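# Stand a bicycle in a floor rack, kickstand raised

## Task

Get the bicycle into the floor rack so that one of its wheels sits in the slot, pushed in near the slot's closed end, with the kickstand raised fully. When you finish, the bike must be motionless and touch nothing but the rack: no wall, furniture or loose item may be in contact with it. The rack can slide because it is not anchored. The robot must not tip over or end up leaning, or the task fails.

## Robot and tools

ROBOT. A Hello Robot Stretch 3 with one arm. It has a two-wheel differential base (0.33 m long, 0.34 m wide, rounded rear) that turns about the point midway between its drive wheels, 0.05 m behind the front edge. It cannot drive sideways. A lift rides on a mast, and a telescoping arm reaches out to the robot's right, so to move the gripper forward or back you drive the base. The wrist has yaw, pitch and roll and carries a two-finger gripper. A pan/tilt head carries head_camera and nav_camera, and wrist_camera rides on the gripper. With the arm in and the wrist folded, a turn sweeps a 0.28 m radius circle. An unfolded level wrist reaches beyond it.

FRAMES. Base frame: origin on the floor between the drive wheels, x forward, y left, z up, in metres. hand_pose is the pinch point between closed fingertips, in the base frame. With all wrist joints at zero its x axis is up, y points back along the arm toward the mast, and z toward the rear. The odometry frame is the base frame where the scene began. base_odometry counts wheel turns only, so slip looks like travel. Heading is in rad, left positive, -3.142 to 3.142.

move. One action per call, plus "cameras" (list from head_camera, nav_camera, wrist_camera, all; omitted or null means all, [] means none) and "blocking" (true or omitted waits until everything rests; false returns in about 0.5 s while motion continues). An action is "base", "joints" or both, optionally with "pace" and "contact_limits"; or "servos": "reboot" alone, which re-enables servos that switched off, holding them where they are.
- "base": exactly one key. translate_m is a straight drive offset in metres, forward positive, -3 to 3. rotate_rad is an in-place turn offset in radians, left positive, -6.4 to 6.4. Both count from the base position in the last reported state, or from its current spot if that report showed a move still running. A base move times out after 14 s.
- "joints": one object of absolute targets by name: lift_m 0 to 1.1 m; arm_m 0 to 0.52 m; wrist_yaw_rad -1.345 to 4.42 (0 along the arm, positive toward the front); wrist_pitch_rad -1.57 to 0.451 (0 level, negative tips down); wrist_roll_rad -2.911 to 2.918 (0 fingers side by side, level); gripper_m -0.089 to 0.179 (larger is wider; tip gap is about 0.007 less near closed, 0.025 less wide open); head_pan_rad -3.953 to 1.73 (0 forward, positive left, -1.57 along the arm); head_tilt_rad -1.53 to 0.419 (negative down). Done tolerances: 0.004 for lift, arm, gripper; 0.02 for yaw, roll, head; 0.05 for pitch.
- "pace": "default" or "max". Top speeds default/max: translate 0.12/0.30 m/s, rotate 0.76/1.90 rad/s, lift 0.11/0.15 m/s, arm 0.14/0.40 m/s. The base is capped at 0.10 m/s and 0.63 rad/s unless lift_m < 0.30, arm_m < 0.03 and wrist_yaw_rad > 2.54.
- "contact_limits": keys arm_m, translate_m, rotate_rad, each a motor effort percentage 1 to 100, given only alongside that same command. The motion halts as contact_stop when effort reaches it (arm drawing in: the negative value). For the base, each wheel stops and goes slack on its own, which can twist the robot. Without a limit the base keeps pushing. A limit below free-motion effort stops at once.
Unknown keys make a call invalid; out-of-range values are refused. A refusal, or an unrequested stop appearing, cancels the remaining move, wait and finished_scene calls in that reply. A new move overrides only the joints (and base) it names. Joints left out may keep pushing toward old targets unseen. No action lasts over 15 s.

OTHER TOOLS. wait(seconds 0 to 10, cameras) lets time pass and returns state; it ends early once moves settle. stop(cameras) brakes running motions; braked ones report stopped and may keep pressing. zoom_image(camera, region [x0,y0,x1,y1] in pixels, at most 504x504) enlarges part of that camera's latest image. read_manual only gives licence text. finished_scene(scene = current scene's number) ends the scene irreversibly; the bike must stay parked without the robot.

RESULTS. "move" is done or the worst status. base_status and joint_status: done, moving, off_target (at rest short of target, possibly still pushing; for the base, something holds it), stopped, contact_stop (lift or arm goes slack until recommanded), time_out, torque_fault (wrist/head servo off; needs reboot). on_its_own notes uncommanded behaviour; "held at" is a target, not a reading. motor_effort is % of max, positive toward higher values, peak in brackets; positive wheel effort pushes forward. Full-effort pitch reads about 45, roll about 72. lidar_m: 12 distances in 30-degree sectors, first straight ahead, counter-clockwise (4th left, 7th behind, 10th right), plane 0.17 m up, 0.15 to 12 m; "-" means nothing or closer than 0.15 m; misses glass and thin legs. wrist_depth_mm (45 to 1000) and head_depth_mm (280 to 4000) are 7x7 median depths from top left. base_tilt in degrees (forward, right positive, about 4 degrees of bias). Trust turned_by_imu over turned_by_wheels when they differ by more than 0.15 rad. "pictures" names image order.

CAMERAS. head_camera images arrive rotated; turn them a quarter clockwise. nav_camera needs a quarter anticlockwise. Calibration lines give K and T_world_to_cam from the base frame; expect small errors, larger for the wrist camera.

CAUTIONS. Before folding (wrist_yaw_rad to 3.0) or unfolding the wrist, put lift_m within 0.32 to 0.95, wrist_pitch_rad at -0.4 and roll near 0; once folded, lift may go to 0.25. With yaw below -0.4, keep pitch at -0.5 or lower. Pushing a rigid object with the gripper above about 0.45 m, or driving while gripping or pushing something fixed, can topple the robot; if tilt appears, back the gripper off. Wrist and head have no contact stop and fault after sustained strain. To grip, command a width below the object's; to release, at least 0.05 above it. Readings do not confirm a grasp. Avoid dropping the bike, releasing it while moving, slamming, or shoving the rack hard; occasional external nudges may move loose items. Elapsed robot time matters, and thinking lets the simulation run on.

Each tool is called by a JSON object that holds its "fn" and its "kwargs", one argument or row to a line.

## Session

{"fn": "move", "kwargs": {

}}

Scene clock: 0.00 s.
base_odometry: x=+0.000 y=+0.000 heading=+0.000
turned_by_wheels: +0.000
turned_by_imu: +0.000
base_tilt: forward=-1.3 right=-0.4
lidar_m: 2.06 1.91 1.08 0.72 0.67 0.67 0.85 1.80 1.84 2.35 2.00 2.00
head_depth_mm: 2141 3017 3082 3070 3058 2975 2176 / 2122 2795 2774 2748 2792 2734 2201 / 2105 2546 2539 2542 2534 2532 2222 / 2057 2351 2342 2339 2322 2336 2228 / 2053 2175 2181 2167 2168 2164 2135 / 1967 2025 2024 2020 2018 2010 1992 / 1873 1899 1893 1899 1886 1884 1885
base_status: not commanded
joint_positions: lift_m=+0.513 arm_m=+0.000 wrist_yaw_rad=+3.131 wrist_pitch_rad=-0.630 wrist_roll_rad=+0.000 gripper_m=+0.037 head_pan_rad=+0.000 head_tilt_rad=-0.004
joint_status: not commanded
measured_speeds: all 0
motor_effort: left_wheel=-0.2 right_wheel=+0.0 lift_m=+26.3 arm_m=-1.3 wrist_yaw_rad=+0.6 wrist_pitch_rad=+2.1 wrist_roll_rad=-0.3 gripper_m=+0.0 head_pan_rad=+0.4 head_tilt_rad=+1.6
hand_pose: x=-0.0193 y=+0.0479 z=+0.4810 quat_wxyz=(+0.223, +0.673, +0.216, +0.671) (m; base frame)
wrist_depth_mm: - - 153 - - - - / - - 171 - - - - / - - 194 - - - - / - 799 225 876 904 916 924 / 715 742 263 758 764 781 799 / 650 658 125 354 656 689 703 / 590 427 404 433 124 614 635
pictures: head_camera (sideways), nav_camera (sideways), wrist_camera

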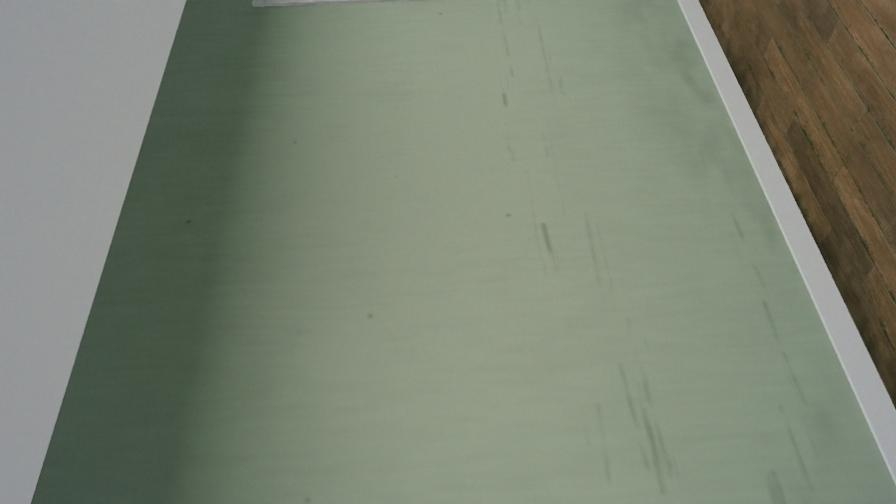

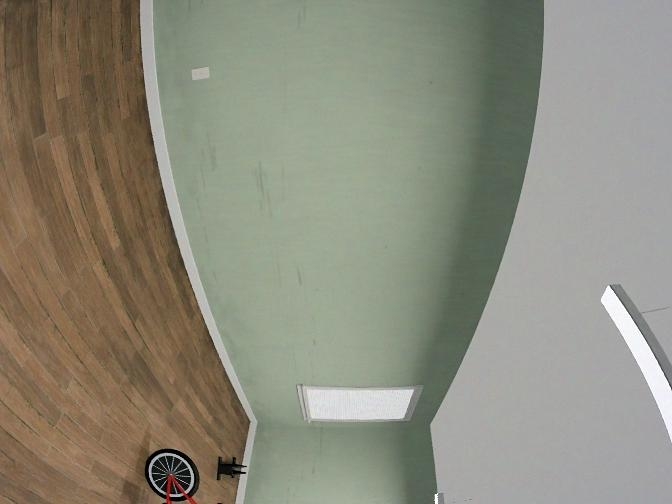

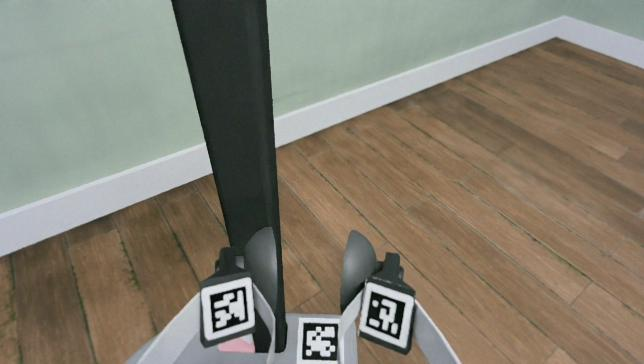

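{"fn": "move", "kwargs": {
  "joints": {"head_pan_rad": -1.1, "head_tilt_rad": -0.4},
  "pace": "max"
}}

{"fn": "move", "kwargs": {
  "joints": {"head_pan_rad": -1.7, "head_tilt_rad": -0.4},
  "pace": "max"
}}

{"fn": "move", "kwargs": {
  "joints": {"head_pan_rad": -2.8, "head_tilt_rad": -0.4},
  "pace": "max"
}}

Scene clock: 4.07 s.
move: done
base_odometry: x=+0.000 y=+0.000 heading=+0.000
turned_by_wheels: +0.000
turned_by_imu: +0.000
base_tilt: forward=-1.3 right=-0.5
lidar_m: 2.06 1.91 1.08 0.71 0.66 0.67 0.85 1.81 1.84 2.36 2.00 2.01
head_depth_mm: 3399 3568 3716 3071 2196 1705 1393 / 3700 - - 3113 2217 1702 1391 / 3659 3906 - 3097 2247 1723 1412 / 3589 3734 - 3193 2258 1744 1421 / 3507 3709 - 2871 2256 1752 1426 / 3447 3638 3891 2919 2209 1755 1430 / 3369 3584 3823 3145 2131 1768 1439
base_status: not commanded
joint_positions: lift_m=+0.513 arm_m=+0.000 wrist_yaw_rad=+3.131 wrist_pitch_rad=-0.630 wrist_roll_rad=+0.000 gripper_m=+0.037 head_pan_rad=-1.092 head_tilt_rad=-0.394
joint_status: all done
measured_speeds: all 0
motor_effort: left_wheel=-0.3(0.7) right_wheel=+0.0(0.2) lift_m=+24.1(25.5) arm_m=-5.7(5.7) wrist_yaw_rad=+0.0(1.9) wrist_pitch_rad=+2.4(2.4) wrist_roll_rad=+0.3(0.3) gripper_m=+0.7(0.8) head_pan_rad=-3.3(7.2) head_tilt_rad=-2.5(3.9)
hand_pose: x=-0.0193 y=+0.0479 z=+0.4810 quat_wxyz=(+0.223, +0.673, +0.216, +0.671) (m; base frame)
wrist_depth_mm: - - 153 - - - - / - - 172 - - - - / - - 193 - - - - / - 784 223 869 902 915 920 / 715 727 264 759 774 788 799 / 654 655 125 357 656 694 698 / 591 425 405 431 124 613 625
pictures: head_camera (sideways), nav_camera (sideways), wrist_camera
camera_calibration:
head_camera: T_world_to_cam=[[-0.138618, 0.367423, -0.919666, 1.22436], [0.884244, 0.464106, 0.0521401, -0.0706693], [0.44598, -0.805981, -0.389225, 0.465338], [0, 0, 0, 1]] pos_world=[0.0246752, -0.0420062, 1.31081]
nav_camera: T_world_to_cam=[[0.182956, -0.343237, 0.921258, -1.15681], [-0.862015, -0.50658, -0.0175483, 0.080669], [0.472714, -0.790927, -0.388557, 0.458994], [0, 0, 0, 1]] pos_world=[0.0642101, 0.00683577, 1.24548]
wrist_camera: T_world_to_cam=[[0.999254, 0.0170403, 0.0346704, -0.00117256], [0.036842, -0.690345, -0.722542, 0.428554], [0.0116223, 0.723279, -0.690458, 0.459631], [0, 0, 0, 1]] pos_world=[-0.0199591, -0.0365719, 0.627044]

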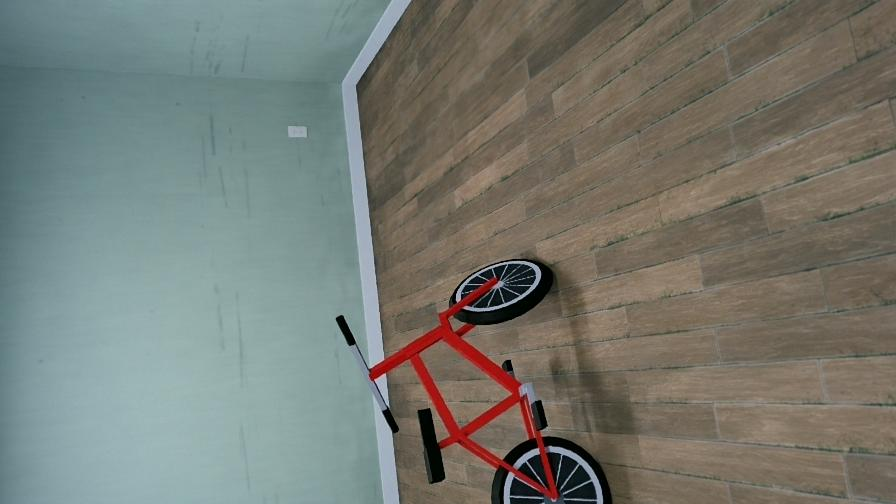

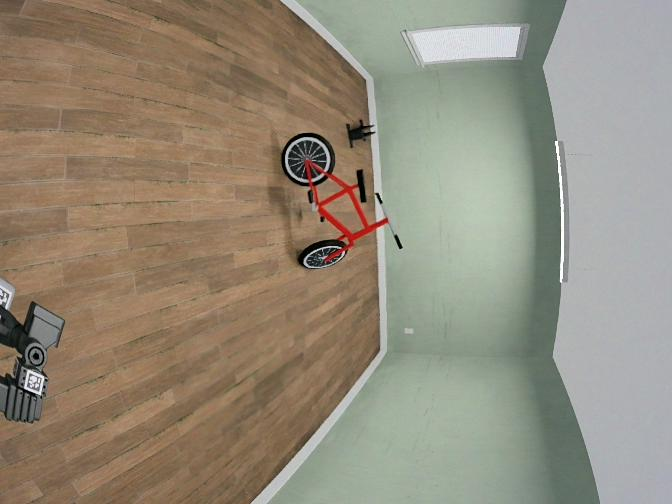

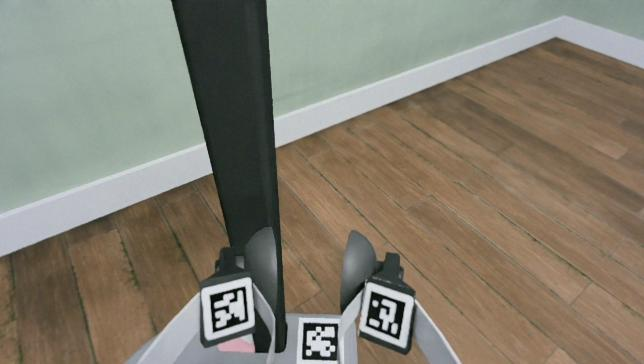

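Scene clock: 4.87 s.
move: done
base_odometry: x=+0.000 y=+0.000 heading=+0.000
turned_by_wheels: +0.000
turned_by_imu: +0.000
base_tilt: forward=-1.3 right=-0.5
lidar_m: 2.06 1.91 1.08 0.72 0.66 0.67 0.85 1.80 1.84 2.35 2.01 2.01
head_depth_mm: 1743 1850 1969 2100 2149 1702 1395 / 1869 1986 2127 2293 2219 1717 1401 / 2024 2163 2318 2529 2219 1723 1403 / 2207 2370 2566 2788 2249 1734 1416 / 2408 2634 2866 3020 2261 1756 1421 / 2690 2899 3259 3237 2293 1757 1427 / 3014 3378 3737 3296 2317 1776 1439
base_status: not commanded
joint_positions: lift_m=+0.513 arm_m=+0.000 wrist_yaw_rad=+3.131 wrist_pitch_rad=-0.630 wrist_roll_rad=+0.000 gripper_m=+0.037 head_pan_rad=-1.692 head_tilt_rad=-0.395
joint_status: all done
measured_speeds: all 0
motor_effort: left_wheel=-0.2(0.7) right_wheel=+0.1(0.2) lift_m=+24.5(25.5) arm_m=-5.7(6.6) wrist_yaw_rad=+0.8(1.2) wrist_pitch_rad=+1.9(2.3) wrist_roll_rad=-0.1(0.4) gripper_m=+0.7(0.8) head_pan_rad=-3.0(6.2) head_tilt_rad=-2.6(2.9)
hand_pose: x=-0.0193 y=+0.0479 z=+0.4810 quat_wxyz=(+0.223, +0.673, +0.216, +0.671) (m; base frame)
wrist_depth_mm: - - 153 - - - - / - - 171 - - - - / - - 194 - - - - / - 801 225 887 879 903 940 / 707 739 263 765 762 780 793 / 643 651 125 357 655 691 703 / 589 425 406 433 124 618 625
pictures: head_camera (sideways), nav_camera (sideways), wrist_camera
camera_calibration:
head_camera: T_world_to_cam=[[0.0930852, 0.381749, -0.919567, 1.22282], [0.99185, -0.116253, 0.0521412, -0.071327], [-0.0869971, -0.916926, -0.389459, 0.468894], [0, 0, 0, 1]] pos_world=[-0.00228803, -0.0451598, 1.3108]
nav_camera: T_world_to_cam=[[-0.042835, -0.386822, 0.921159, -1.1553], [-0.997487, 0.0686371, -0.0175616, 0.0815127], [-0.0564325, -0.919596, -0.38879, 0.462526], [0, 0, 0, 1]] pos_world=[0.0579218, -0.0271555, 1.24548]
wrist_camera: T_world_to_cam=[[0.999254, 0.0170403, 0.0346705, -0.00117256], [0.036842, -0.690345, -0.722541, 0.428554], [0.0116223, 0.723279, -0.690458, 0.459631], [0, 0, 0, 1]] pos_world=[-0.0199591, -0.0365719, 0.627044]

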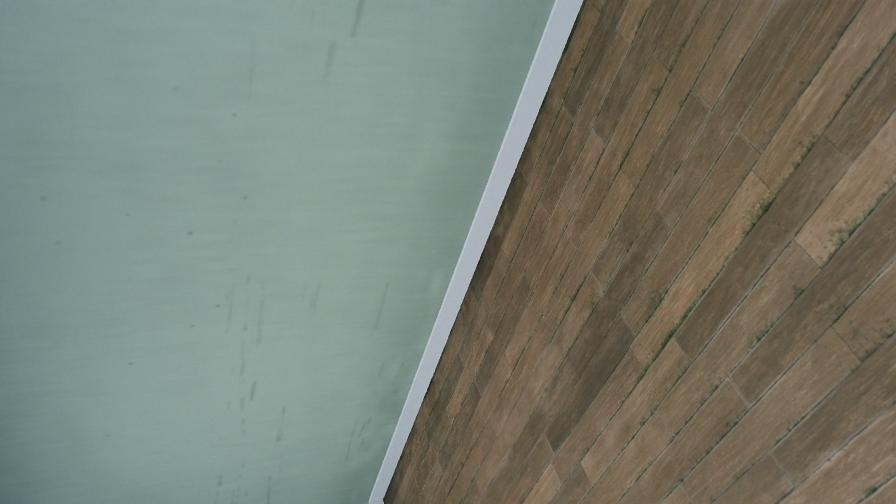

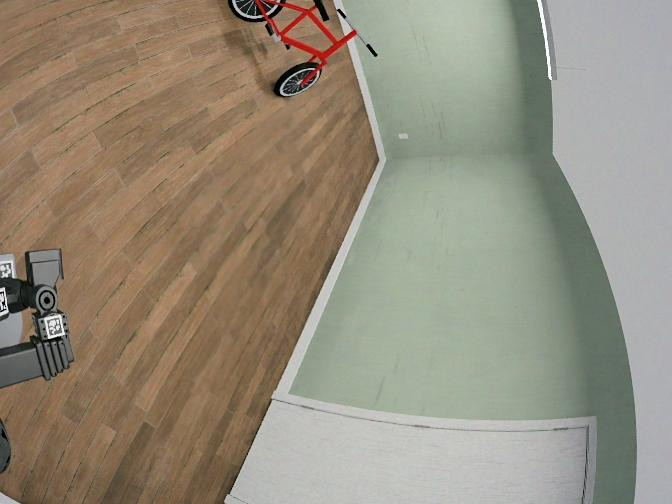

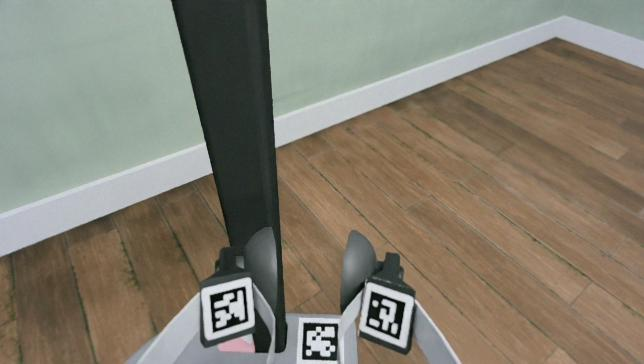

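Scene clock: 5.80 s.
move: done
base_odometry: x=+0.000 y=+0.000 heading=+0.000
turned_by_wheels: +0.000
turned_by_imu: +0.000
base_tilt: forward=-1.3 right=-0.5
lidar_m: 2.05 1.91 1.08 0.72 0.66 0.67 0.85 1.81 1.84 2.35 2.00 2.01
head_depth_mm: 981 1032 1081 1143 1209 1283 1323 / 1149 1222 1297 1387 1478 1569 1401 / 1394 1498 1615 1747 1908 1728 1412 / 1645 1759 1910 2055 2162 1737 1408 / 1606 1719 1835 1974 2092 1752 1426 / 1566 1666 1778 1898 2029 1767 1429 / 1502 1596 1699 1823 1966 1765 1438
base_status: not commanded
joint_positions: lift_m=+0.513 arm_m=+0.000 wrist_yaw_rad=+3.131 wrist_pitch_rad=-0.630 wrist_roll_rad=+0.000 gripper_m=+0.037 head_pan_rad=-2.792 head_tilt_rad=-0.395
joint_status: all done
measured_speeds: all 0
motor_effort: left_wheel=+0.0(0.8) right_wheel=-0.1(0.2) lift_m=+24.3(25.2) arm_m=-7.1(8.2) wrist_yaw_rad=-0.7(1.2) wrist_pitch_rad=+2.2(2.3) wrist_roll_rad=-0.1(0.3) gripper_m=-0.3(0.7) head_pan_rad=-3.2(6.4) head_tilt_rad=-2.7(4.6)
hand_pose: x=-0.0193 y=+0.0479 z=+0.4810 quat_wxyz=(+0.223, +0.673, +0.216, +0.671) (m; base frame)
wrist_depth_mm: - - 153 - - - - / - - 172 - - - - / - - 193 - - - - / - 815 224 872 897 912 931 / 714 741 263 759 764 781 807 / 643 665 125 354 652 693 699 / 578 422 407 431 124 615 632
pictures: head_camera (sideways), nav_camera (sideways), wrist_camera
camera_calibration:
head_camera: T_world_to_cam=[[0.382596, 0.0902579, -0.919496, 1.22096], [0.346284, -0.936679, 0.052142, -0.06739], [-0.856567, -0.338356, -0.389625, 0.473805], [0, 0, 0, 1]] pos_world=[-0.037953, -0.0130093, 1.31079]
nav_camera: T_world_to_cam=[[-0.364325, -0.137343, 0.921089, -1.15325], [-0.391282, 0.920103, -0.017571, 0.077827], [-0.845083, -0.366807, -0.388956, 0.467552], [0, 0, 0, 1]] pos_world=[0.00541453, -0.0584981, 1.24547]
wrist_camera: T_world_to_cam=[[0.999254, 0.0170406, 0.0346705, -0.00117255], [0.0368422, -0.690345, -0.722541, 0.428554], [0.0116221, 0.723279, -0.690458, 0.459631], [0, 0, 0, 1]] pos_world=[-0.0199591, -0.0365719, 0.627044]

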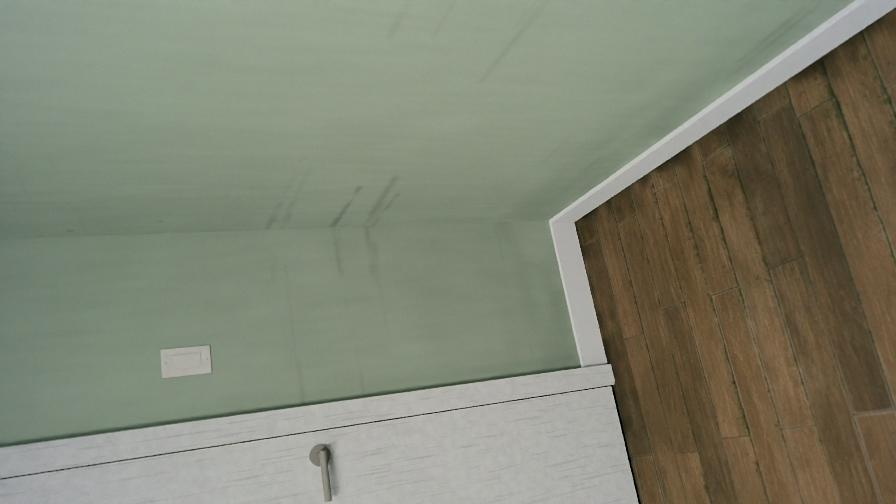

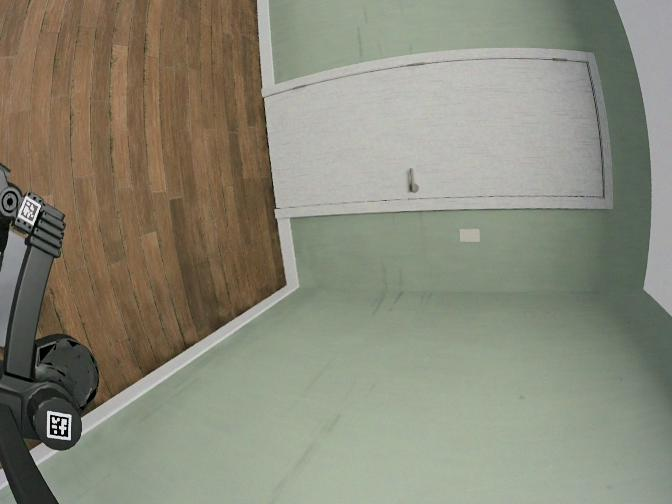

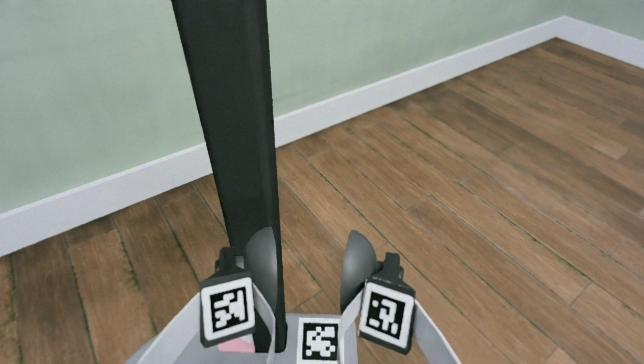

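{"fn": "move", "kwargs": {
  "joints": {"head_pan_rad": -0.75, "head_tilt_rad": -0.4},
  "pace": "max"
}}

{"fn": "zoom_image", "kwargs": {
  "camera": "head_camera",
  "region": [300, 0, 700, 252]
}}

{"fn": "zoom_image", "kwargs": {
  "camera": "head_camera",
  "region": [300, 252, 700, 504]
}}

Scene clock: 9.93 s.
move: done
base_odometry: x=+0.000 y=+0.000 heading=+0.000
turned_by_wheels: +0.000
turned_by_imu: +0.000
base_tilt: forward=-1.4 right=-0.5
lidar_m: 2.05 1.91 1.08 0.72 0.66 0.67 0.85 1.80 1.84 2.35 2.00 2.01
head_depth_mm: 3387 3599 3905 3066 2186 1703 1394 / 3435 3649 3955 2803 2199 1712 1398 / 3505 3703 - 2808 2215 1724 1411 / 3532 3758 - 2833 2233 1741 1414 / 3573 3825 - 3211 2227 1754 1422 / 3585 3876 - 3251 2290 1765 1427 / 3687 3859 - 3298 2303 1772 1430
base_status: not commanded
joint_positions: lift_m=+0.513 arm_m=+0.000 wrist_yaw_rad=+3.131 wrist_pitch_rad=-0.630 wrist_roll_rad=+0.000 gripper_m=+0.037 head_pan_rad=-0.758 head_tilt_rad=-0.395
joint_status: all done
measured_speeds: all 0
motor_effort: left_wheel=+0.1(0.7) right_wheel=+0.2(0.3) lift_m=+22.6(23.5) arm_m=-11.1(11.9) wrist_yaw_rad=-0.4(1.9) wrist_pitch_rad=+2.0(2.4) wrist_roll_rad=+0.0(0.4) gripper_m=+0.0(1.3) head_pan_rad=+4.2(7.3) head_tilt_rad=-2.2(4.2)
hand_pose: x=-0.0193 y=+0.0479 z=+0.4810 quat_wxyz=(+0.223, +0.673, +0.216, +0.671) (m; base frame)
wrist_depth_mm: - - 153 - - - - / - - 171 - - - - / - - 193 - - - - / - 796 224 862 890 900 922 / 704 737 263 763 783 789 799 / 641 657 125 356 651 694 705 / 583 423 404 429 123 613 625
pictures: head_camera (sideways), nav_camera (sideways), wrist_camera
camera_calibration:
head_camera: T_world_to_cam=[[-0.251543, 0.30215, -0.919473, 1.2248], [0.683721, 0.727878, 0.0521422, -0.0694487], [0.68502, -0.615547, -0.389679, 0.464471], [0, 0, 0, 1]] pos_world=[0.037401, -0.0336186, 1.31078]
nav_camera: T_world_to_cam=[[0.285526, -0.264788, 0.921066, -1.15719], [-0.648805, -0.760752, -0.017574, 0.0794019], [0.705356, -0.592574, -0.38901, 0.458165], [0, 0, 0, 1]] pos_world=[0.0587541, 0.0254932, 1.24547]
wrist_camera: T_world_to_cam=[[0.999254, 0.0170403, 0.0346704, -0.00117255], [0.036842, -0.690345, -0.722542, 0.428554], [0.0116223, 0.723279, -0.690458, 0.459631], [0, 0, 0, 1]] pos_world=[-0.0199591, -0.0365719, 0.627044]

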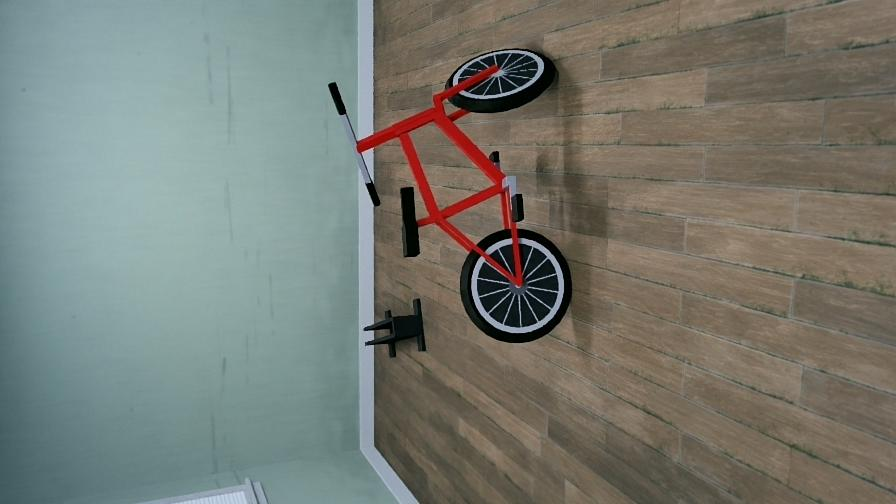

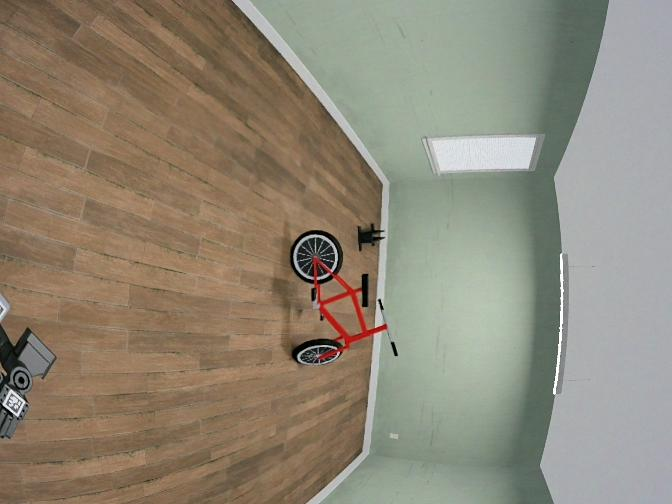

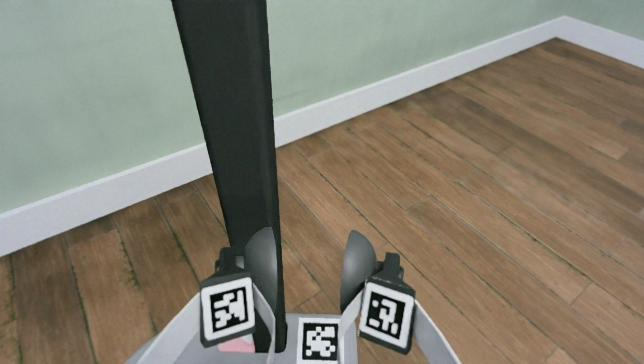

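Scaled by 1.260 from the camera's 896x504 image, which has a finer 1280x720 frame.

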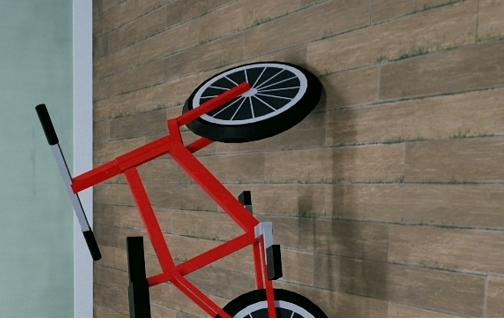

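Scaled by 1.260 from the camera's 896x504 image, which has a finer 1280x720 frame.

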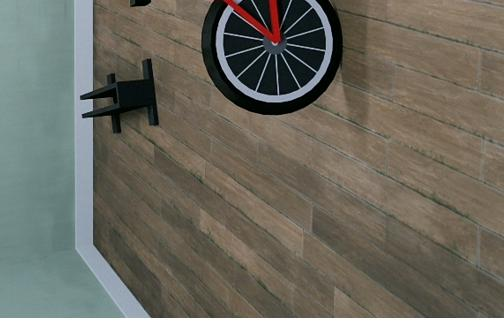

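{"fn": "zoom_image", "kwargs": {
  "camera": "head_camera",
  "region": [340, 280, 460, 380]
}}

{"fn": "zoom_image", "kwargs": {
  "camera": "head_camera",
  "region": [450, 140, 600, 350]
}}

Scaled by 4.200 from the camera's 896x504 image, which has a finer 1280x720 frame.

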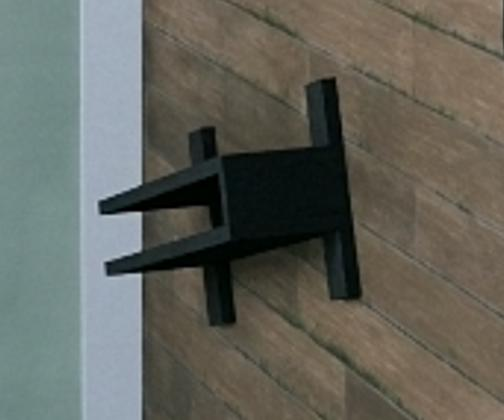

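Scaled by 2.400 from the camera's 896x504 image, which has a finer 1280x720 frame.

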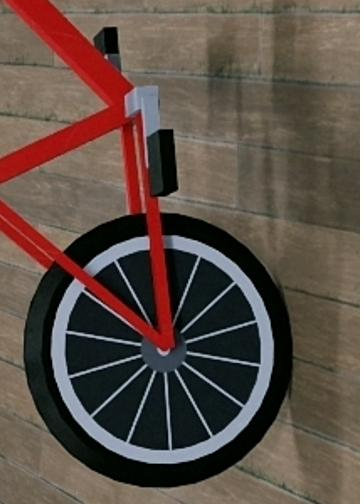

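{"fn": "move", "kwargs": {
  "base": {"rotate_rad": -0.3},
  "joints": {"head_pan_rad": -0.6, "head_tilt_rad": -0.45},
  "cameras": []
}}

{"fn": "move", "kwargs": {
  "base": {"translate_m": 1.5},
  "pace": "max"
}}

{"fn": "zoom_image", "kwargs": {
  "camera": "head_camera",
  "region": [300, 100, 600, 400]
}}

Scene clock: 39.87 s.
move: done
base_odometry: x=+0.000 y=+0.000 heading=-0.300
turned_by_wheels: -0.300
turned_by_imu: -0.294
base_tilt: forward=-1.3 right=-0.5
lidar_m: 2.46 1.93 1.84 0.85 0.67 0.66 0.71 1.06 1.82 1.95 2.94 2.00
head_depth_mm: 3496 3781 - 2747 2049 1620 1348 / 3495 3733 - 2800 2059 1642 1354 / 3470 3790 - 2442 2092 1641 1355 / 3502 3735 - 2597 2087 1659 1364 / 3503 3732 - 2484 2105 1653 1364 / 3460 3738 - 2188 2115 1678 1383 / 3475 3710 - 2941 2138 1673 1386
base_status: done
joint_positions: lift_m=+0.513 arm_m=+0.000 wrist_yaw_rad=+3.131 wrist_pitch_rad=-0.630 wrist_roll_rad=+0.000 gripper_m=+0.037 head_pan_rad=-0.608 head_tilt_rad=-0.444
joint_status: all done
measured_speeds: all 0
motor_effort: left_wheel=+4.1(8.7) right_wheel=-5.0(7.7) lift_m=+21.0(22.3) arm_m=-14.6(16.0) wrist_yaw_rad=-0.1(1.7) wrist_pitch_rad=+2.2(2.3) wrist_roll_rad=-0.1(0.3) gripper_m=+0.9(1.0) head_pan_rad=+4.1(5.5) head_tilt_rad=-2.4(3.5)
hand_pose: x=-0.0193 y=+0.0479 z=+0.4810 quat_wxyz=(+0.223, +0.673, +0.216, +0.671) (m; base frame)
wrist_depth_mm: - - 153 - - - - / - - 172 - - - - / - - 194 - - - - / - 798 226 881 896 906 928 / 697 744 263 778 777 778 801 / 647 656 125 356 660 691 707 / 584 424 403 431 123 620 629
pictures: none
No camera images: "cameras" was empty.

Scene clock: 54.87 s.
move: time_out
base_odometry: x=+1.339 y=-0.414 heading=-0.300
turned_by_wheels: +0.000
turned_by_imu: +0.008
base_tilt: forward=-1.3 right=-0.5
lidar_m: 1.38 1.10 1.08 1.17 1.75 1.79 1.92 2.68 2.66 1.31 0.83 2.96
head_depth_mm: 2540 2710 2951 2783 2046 1625 1191 / 2543 2725 2958 2816 2061 1630 1289 / 2528 2727 2991 2841 2084 1641 1355 / 2522 2714 2969 2732 2094 1655 1365 / 2527 2724 2923 2841 2116 1661 1370 / 2516 2712 2915 2909 2127 1671 1371 / 2534 2713 2914 2889 2147 1689 1387
base_status: translate_m time_out (by the wheels' count: +1.4016 of +1.5000)
joint_positions: lift_m=+0.513 arm_m=+0.000 wrist_yaw_rad=+3.131 wrist_pitch_rad=-0.630 wrist_roll_rad=+0.000 gripper_m=+0.037 head_pan_rad=-0.608 head_tilt_rad=-0.444
joint_status: not commanded
measured_speeds: all 0
motor_effort: left_wheel=-0.4(9.9) right_wheel=-0.2(3.8) lift_m=+17.2(21.5) arm_m=-0.5(14.9) wrist_yaw_rad=+0.5(1.8) wrist_pitch_rad=+2.2(2.5) wrist_roll_rad=-0.2(0.5) gripper_m=+0.0(1.3) head_pan_rad=+4.2(5.0) head_tilt_rad=-3.1(3.5)
hand_pose: x=-0.0193 y=+0.0479 z=+0.4810 quat_wxyz=(+0.223, +0.673, +0.216, +0.671) (m; base frame)
wrist_depth_mm: - - 153 - - - - / - - 172 - - - - / 982 995 194 - - - - / 831 847 226 888 897 921 916 / 722 735 264 764 771 787 792 / 645 655 125 353 653 693 707 / 577 424 404 429 124 612 626
pictures: head_camera (sideways), nav_camera (sideways), wrist_camera
camera_calibration:
head_camera: T_world_to_cam=[[-0.330777, 0.286815, -0.899068, 1.19866], [0.569305, 0.820462, 0.0522854, -0.0689339], [0.752648, -0.494549, -0.434675, 0.522612], [0, 0, 0, 1]] pos_world=[0.0423896, -0.0287781, 1.30845]
nav_camera: T_world_to_cam=[[0.358856, -0.244836, 0.900709, -1.13107], [-0.528512, -0.848687, -0.0201281, 0.081992], [0.769348, -0.468813, -0.433956, 0.516262], [0, 0, 0, 1]] pos_world=[0.052041, 0.034688, 1.24445]
wrist_camera: T_world_to_cam=[[0.999254, 0.0170404, 0.0346706, -0.00117266], [0.0368422, -0.690345, -0.722542, 0.428557], [0.0116223, 0.72328, -0.690458, 0.459624], [0, 0, 0, 1]] pos_world=[-0.0199591, -0.0365648, 0.627042]

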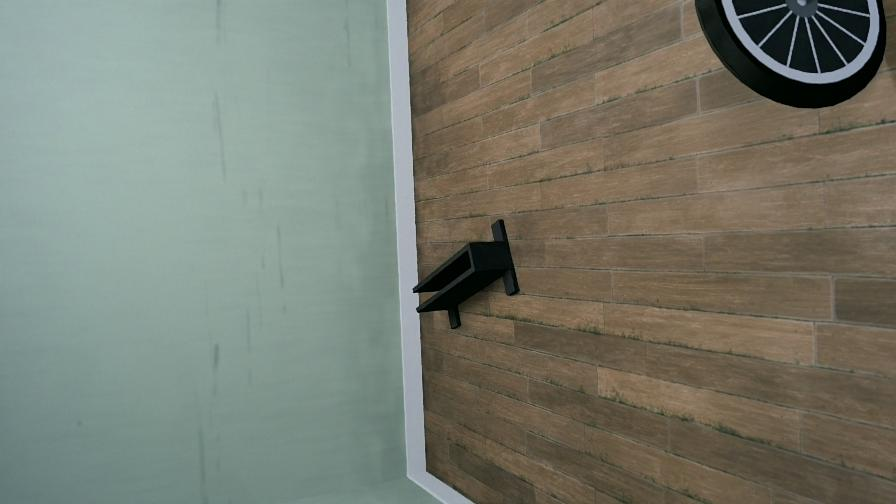

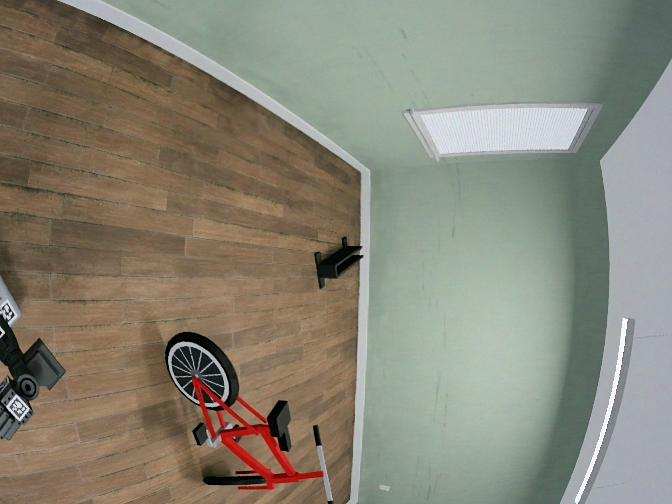

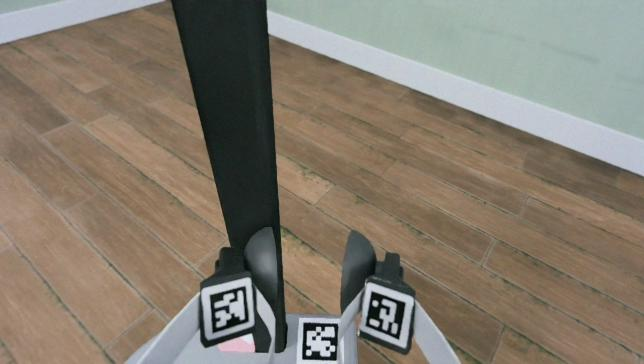

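Scaled by 1.680 from the camera's 896x504 image, which has a finer 1280x720 frame.

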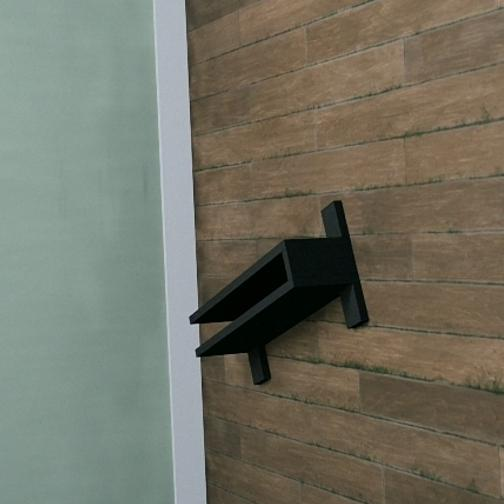

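{"fn": "move", "kwargs": {
  "base": {"rotate_rad": -0.314},
  "joints": {"lift_m": 0.28, "head_pan_rad": -1.3, "head_tilt_rad": -0.5},
  "pace": "max",
  "cameras": ["head_camera"]
}}

{"fn": "move", "kwargs": {
  "base": {"translate_m": 1.3},
  "pace": "max"
}}

{"fn": "zoom_image", "kwargs": {
  "camera": "head_camera",
  "region": [300, 100, 600, 400]
}}

Scene clock: 122.33 s.
move: done
base_odometry: x=+1.339 y=-0.414 heading=-0.613
turned_by_wheels: -0.314
turned_by_imu: -0.308
base_tilt: forward=-1.4 right=-0.5
lidar_m: 1.95 1.21 1.08 1.09 1.31 1.78 1.79 2.15 2.67 2.68 0.94 0.83
head_depth_mm: 2302 2486 2678 2547 1928 1552 1302 / 2424 2602 2852 2542 1924 1567 1307 / 2569 2789 3037 2568 1975 1575 1311 / 2711 2960 3239 2586 1974 1579 1323 / 2881 3148 3425 2620 1913 1595 1326 / 3049 3378 3633 2637 1796 1510 1328 / 3199 3420 3531 2569 1396 1322 1265
base_status: done
joint_positions: lift_m=+0.280 arm_m=+0.000 wrist_yaw_rad=+3.131 wrist_pitch_rad=-0.631 wrist_roll_rad=+0.000 gripper_m=+0.037 head_pan_rad=-1.292 head_tilt_rad=-0.494
joint_status: all done
measured_speeds: all 0
motor_effort: left_wheel=+4.2(8.5) right_wheel=-4.5(8.5) lift_m=+17.6(22.5) arm_m=+3.9(4.1) wrist_yaw_rad=+0.4(1.9) wrist_pitch_rad=+2.2(2.5) wrist_roll_rad=-0.1(0.5) gripper_m=-0.1(0.9) head_pan_rad=-3.3(6.5) head_tilt_rad=-3.0(4.5)
hand_pose: x=-0.0193 y=+0.0477 z=+0.2481 quat_wxyz=(+0.223, +0.673, +0.216, +0.671) (m; base frame)
wrist_depth_mm: 948 913 153 - - 975 - / 732 743 172 787 812 827 843 / 615 621 194 656 665 676 697 / 520 532 230 549 560 567 580 / 443 276 271 284 488 493 502 / 242 245 126 243 409 437 444 / 218 218 212 216 124 387 393
pictures: head_camera (sideways)
camera_calibration:
head_camera: T_world_to_cam=[[-0.0873457, 0.473349, -0.876534, 1.16778], [0.960292, 0.27405, 0.0523012, -0.0713361], [0.264971, -0.83716, -0.47849, 0.5826], [0, 0, 0, 1]] pos_world=[0.016132, -0.045487, 1.3061]

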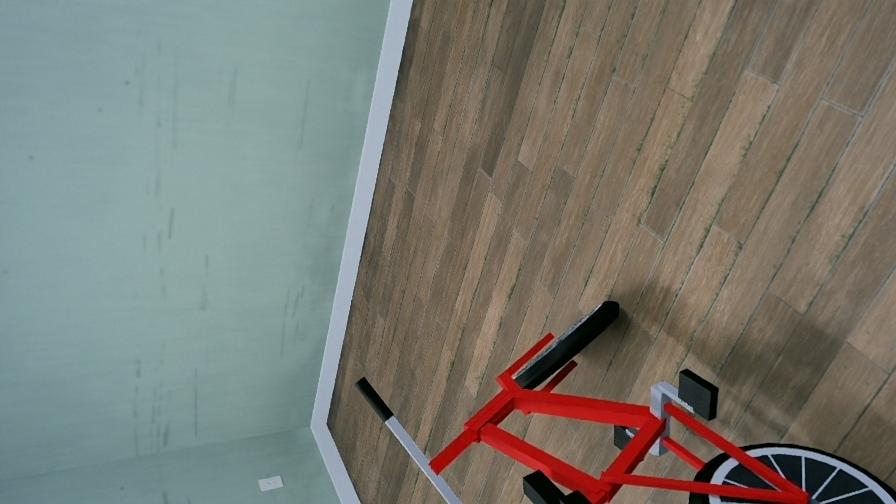

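Scene clock: 128.03 s.
move: done
base_odometry: x=+2.402 y=-1.162 heading=-0.613
turned_by_wheels: +0.000
turned_by_imu: +0.007
base_tilt: forward=-1.3 right=-0.5
lidar_m: 1.18 0.74 0.66 0.66 0.80 1.53 3.01 0.74 0.81 3.09 1.94 1.74
head_depth_mm: 2690 2901 3096 2540 1932 1557 1303 / 2827 3070 3240 2547 1943 1564 1310 / 2943 3200 3420 2579 1948 1566 1312 / 2717 2915 3139 2611 1975 1582 1324 / 2368 2535 2700 2634 1990 1585 1324 / 2107 2260 2391 2448 1979 1594 1327 / 1917 2017 2126 2228 2017 1609 1341
base_status: done
joint_positions: lift_m=+0.280 arm_m=+0.000 wrist_yaw_rad=+3.131 wrist_pitch_rad=-0.631 wrist_roll_rad=+0.000 gripper_m=+0.037 head_pan_rad=-1.292 head_tilt_rad=-0.494
joint_status: not commanded
measured_speeds: all 0
motor_effort: left_wheel=+1.8(11.3) right_wheel=+0.1(6.0) lift_m=+19.5(20.1) arm_m=+7.8(7.8) wrist_yaw_rad=+0.7(1.7) wrist_pitch_rad=+2.2(2.7) wrist_roll_rad=-0.2(0.4) gripper_m=+0.9(1.2) head_pan_rad=-3.7(4.5) head_tilt_rad=-2.8(3.5)
hand_pose: x=-0.0193 y=+0.0477 z=+0.2481 quat_wxyz=(+0.223, +0.673, +0.216, +0.671) (m; base frame)
wrist_depth_mm: 865 868 154 - 653 608 568 / 734 734 172 743 - 644 610 / 614 625 194 648 668 656 646 / 523 531 229 552 560 567 582 / 444 274 268 284 487 490 503 / 240 244 126 245 412 432 443 / 218 218 212 216 124 386 391
pictures: head_camera (sideways), nav_camera (sideways), wrist_camera
camera_calibration:
head_camera: T_world_to_cam=[[-0.0873489, 0.473361, -0.876527, 1.16777], [0.960293, 0.274049, 0.0523012, -0.071336], [0.264968, -0.837154, -0.478503, 0.582616], [0, 0, 0, 1]] pos_world=[0.016132, -0.0454871, 1.3061]
nav_camera: T_world_to_cam=[[0.135655, -0.458629, 0.878213, -1.10037], [-0.946074, -0.323161, -0.0226269, 0.0877909], [0.294181, -0.827784, -0.477735, 0.576127], [0, 0, 0, 1]] pos_world=[0.0628411, 0.000619915, 1.24358]
wrist_camera: T_world_to_cam=[[0.999254, 0.0170666, 0.0346495, 0.00690937], [0.0368361, -0.690902, -0.722009, 0.260085], [0.0116171, 0.722747, -0.691015, 0.299081], [0, 0, 0, 1]] pos_world=[-0.0199592, -0.0365847, 0.394214]

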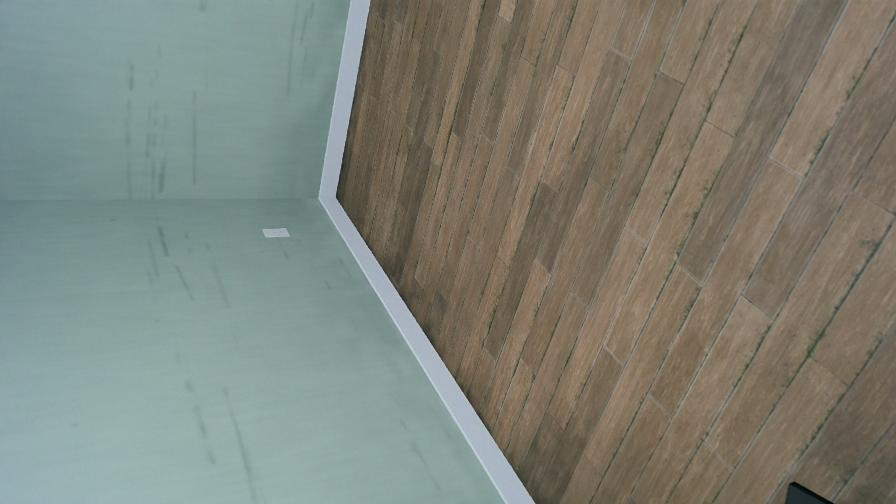

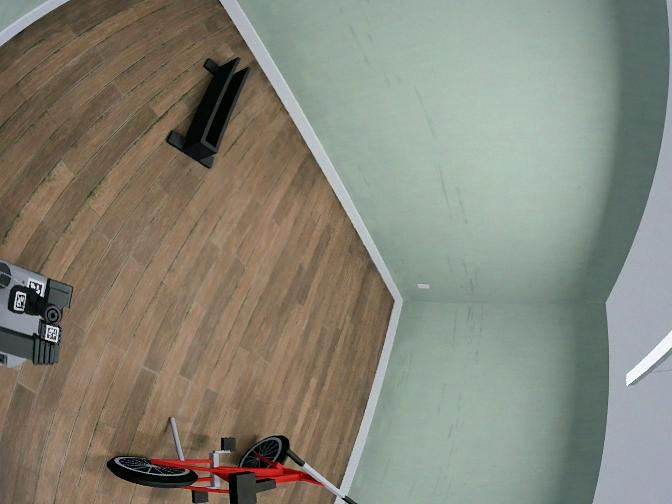

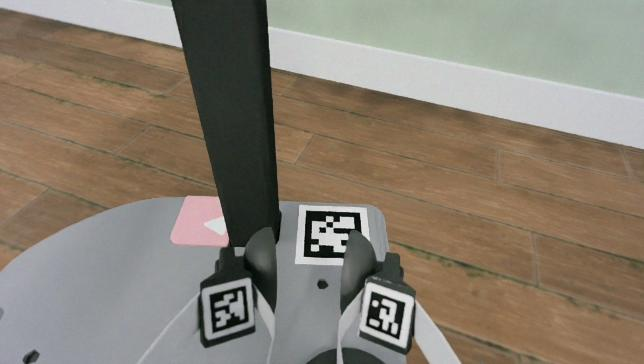

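Scaled by 1.680 from the camera's 896x504 image, which has a finer 1280x720 frame.

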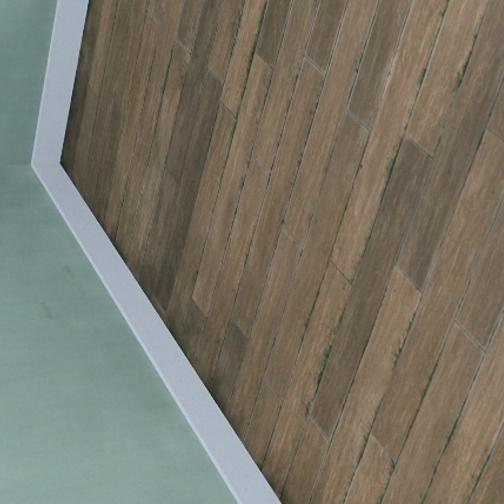

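{"fn": "move", "kwargs": {
  "joints": {"head_pan_rad": -2.15, "head_tilt_rad": -0.6},
  "pace": "max",
  "cameras": ["head_camera"]
}}

{"fn": "zoom_image", "kwargs": {
  "camera": "head_camera",
  "region": [400, 150, 850, 504]
}}

{"fn": "move", "kwargs": {
  "base": {"translate_m": 1.23},
  "joints": {"head_pan_rad": -1.57, "head_tilt_rad": -0.9},
  "pace": "max"
}}

Scene clock: 132.70 s.
move: done
base_odometry: x=+2.402 y=-1.162 heading=-0.613
turned_by_wheels: +0.000
turned_by_imu: +0.000
base_tilt: forward=-1.3 right=-0.5
lidar_m: 1.18 0.74 0.66 0.66 0.80 1.53 3.01 0.74 0.81 3.07 1.94 1.74
head_depth_mm: 2954 3284 2935 2165 1718 1442 1227 / 2909 3206 2942 2190 1744 1379 1232 / 2826 3156 2987 2202 1521 1376 1236 / 2761 3060 3023 2224 1552 1436 1248 / 2665 2937 3027 1685 1726 1469 1253 / 2615 2881 3011 2195 1781 1477 1262 / 2557 2777 2977 2281 1798 1476 1267
base_status: not commanded
joint_positions: lift_m=+0.280 arm_m=+0.000 wrist_yaw_rad=+3.131 wrist_pitch_rad=-0.631 wrist_roll_rad=+0.000 gripper_m=+0.037 head_pan_rad=-2.142 head_tilt_rad=-0.592
joint_status: all done
measured_speeds: all 0
motor_effort: left_wheel=+1.6(1.8) right_wheel=+0.2(0.6) lift_m=+21.3(22.1) arm_m=+9.4(10.6) wrist_yaw_rad=-0.7(1.1) wrist_pitch_rad=+2.0(2.5) wrist_roll_rad=-0.1(0.3) gripper_m=-0.3(0.9) head_pan_rad=-3.4(5.9) head_tilt_rad=-4.1(5.2)
hand_pose: x=-0.0193 y=+0.0477 z=+0.2481 quat_wxyz=(+0.223, +0.673, +0.216, +0.671) (m; base frame)
wrist_depth_mm: 865 862 153 - 655 605 569 / 725 755 172 755 - 650 608 / 612 626 194 650 659 659 661 / 526 536 229 553 566 575 590 / 444 274 270 282 482 496 504 / 241 245 126 246 411 437 447 / 217 218 212 215 123 389 395
pictures: head_camera (sideways)
camera_calibration:
head_camera: T_world_to_cam=[[0.343186, 0.448565, -0.825235, 1.09826], [0.836975, -0.544769, 0.051953, -0.0701239], [-0.426258, -0.708531, -0.562395, 0.695985], [0, 0, 0, 1]] pos_world=[-0.0215452, -0.037715, 1.30138]

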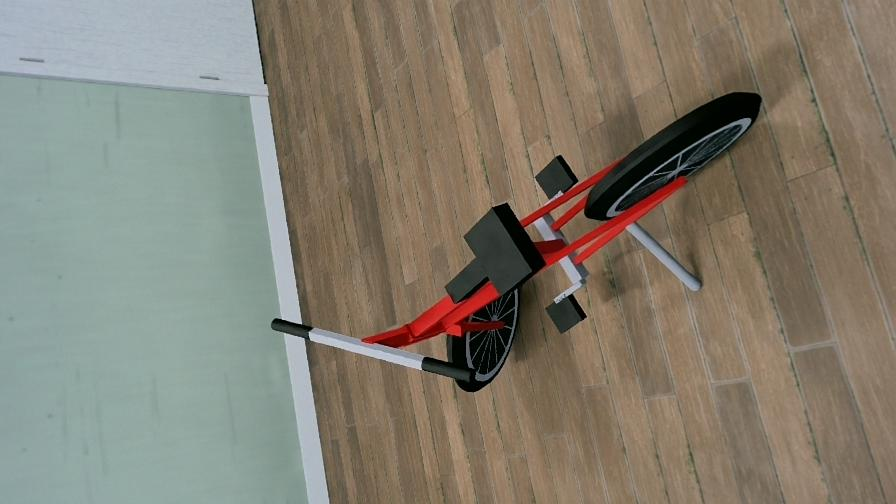

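Scaled by 1.120 from the camera's 896x504 image, which has a finer 1280x720 frame.

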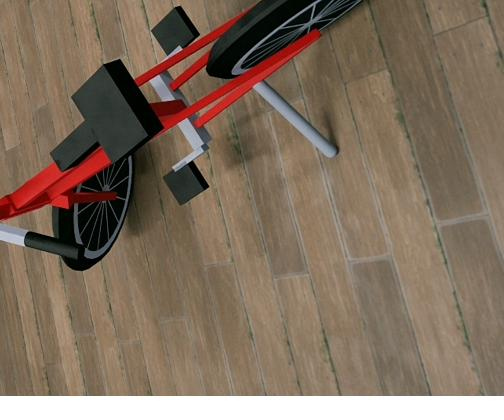

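Scene clock: 138.17 s.
move: done
base_odometry: x=+3.408 y=-1.870 heading=-0.613
turned_by_wheels: +0.000
turned_by_imu: +0.006
base_tilt: forward=-1.3 right=-0.5
lidar_m: 0.45 0.28 0.26 0.26 0.31 0.60 1.85 1.86 3.48 1.04 0.65 0.59
head_depth_mm: 2753 2223 1847 1597 1319 1243 1118 / 2819 2243 1862 1594 1310 1246 1088 / 2566 2235 1866 1610 1299 1250 725 / 1844 2075 1887 1612 1335 1252 945 / 1390 1530 1703 1623 1420 1253 1129 / 1120 1207 1311 1430 1393 1265 1134 / 938 998 1063 1146 1234 1242 1131
base_status: done
joint_positions: lift_m=+0.280 arm_m=+0.000 wrist_yaw_rad=+3.131 wrist_pitch_rad=-0.631 wrist_roll_rad=+0.000 gripper_m=+0.037 head_pan_rad=-1.578 head_tilt_rad=-0.888
joint_status: all done
measured_speeds: all 0
motor_effort: left_wheel=+0.1(11.3) right_wheel=-1.1(7.2) lift_m=+24.0(24.0) arm_m=+13.2(13.7) wrist_yaw_rad=+0.3(1.6) wrist_pitch_rad=+2.3(2.5) wrist_roll_rad=-0.1(0.4) gripper_m=+0.5(1.4) head_pan_rad=+3.0(4.6) head_tilt_rad=-5.0(6.1)
hand_pose: x=-0.0193 y=+0.0477 z=+0.2481 quat_wxyz=(+0.223, +0.673, +0.216, +0.671) (m; base frame)
wrist_depth_mm: 430 386 153 310 282 262 243 / 493 442 172 346 312 286 262 / 584 482 193 389 347 316 286 / 521 532 226 428 394 349 316 / 444 274 269 284 417 384 353 / 241 245 126 245 412 419 382 / 218 218 213 215 123 389 392
pictures: head_camera (sideways), nav_camera (sideways), wrist_camera
camera_calibration:
head_camera: T_world_to_cam=[[0.0518405, 0.779005, -0.624871, 0.838902], [0.998459, -0.0280172, 0.047906, -0.0658208], [0.0198119, -0.626392, -0.779257, 0.975333], [0, 0, 0, 1]] pos_world=[0.00290711, -0.0444121, 1.28739]
nav_camera: T_world_to_cam=[[-0.00134543, -0.779213, 0.626758, -0.771774], [-0.998724, -0.0305911, -0.0401761, 0.110943], [0.0504789, -0.626013, -0.778177, 0.96843], [0, 0, 0, 1]] pos_world=[0.0608777, 0.00826748, 1.24178]
wrist_camera: T_world_to_cam=[[0.999254, 0.0170665, 0.0346496, 0.0069093], [0.0368361, -0.690902, -0.722009, 0.260085], [0.0116173, 0.722747, -0.691015, 0.299081], [0, 0, 0, 1]] pos_world=[-0.0199592, -0.0365847, 0.394214]

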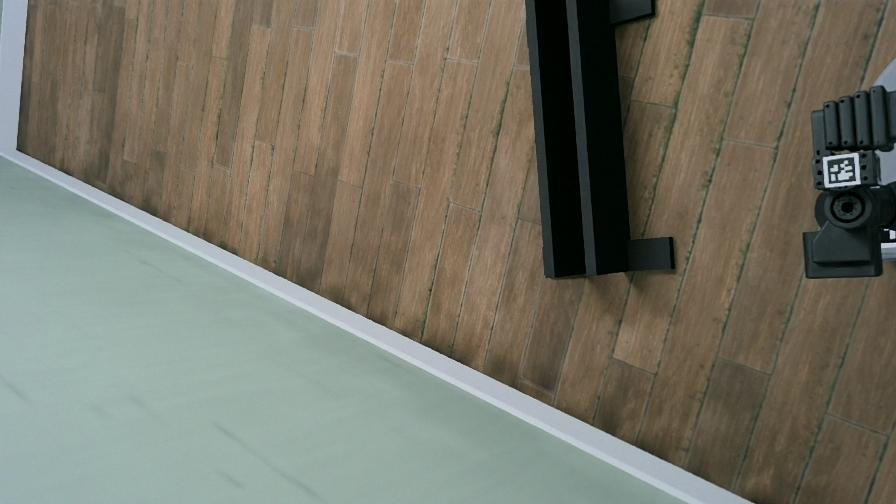

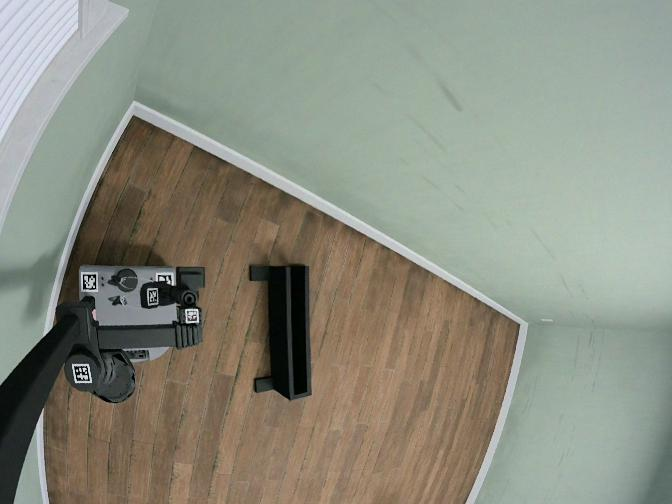

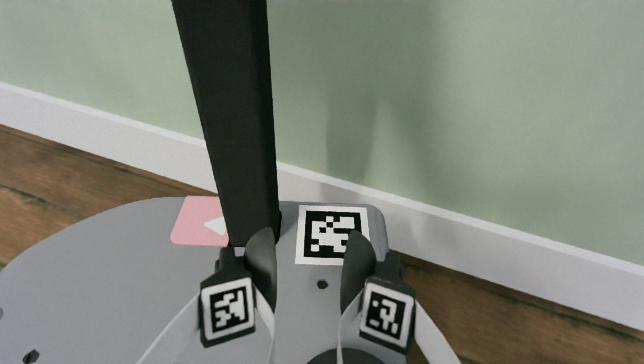

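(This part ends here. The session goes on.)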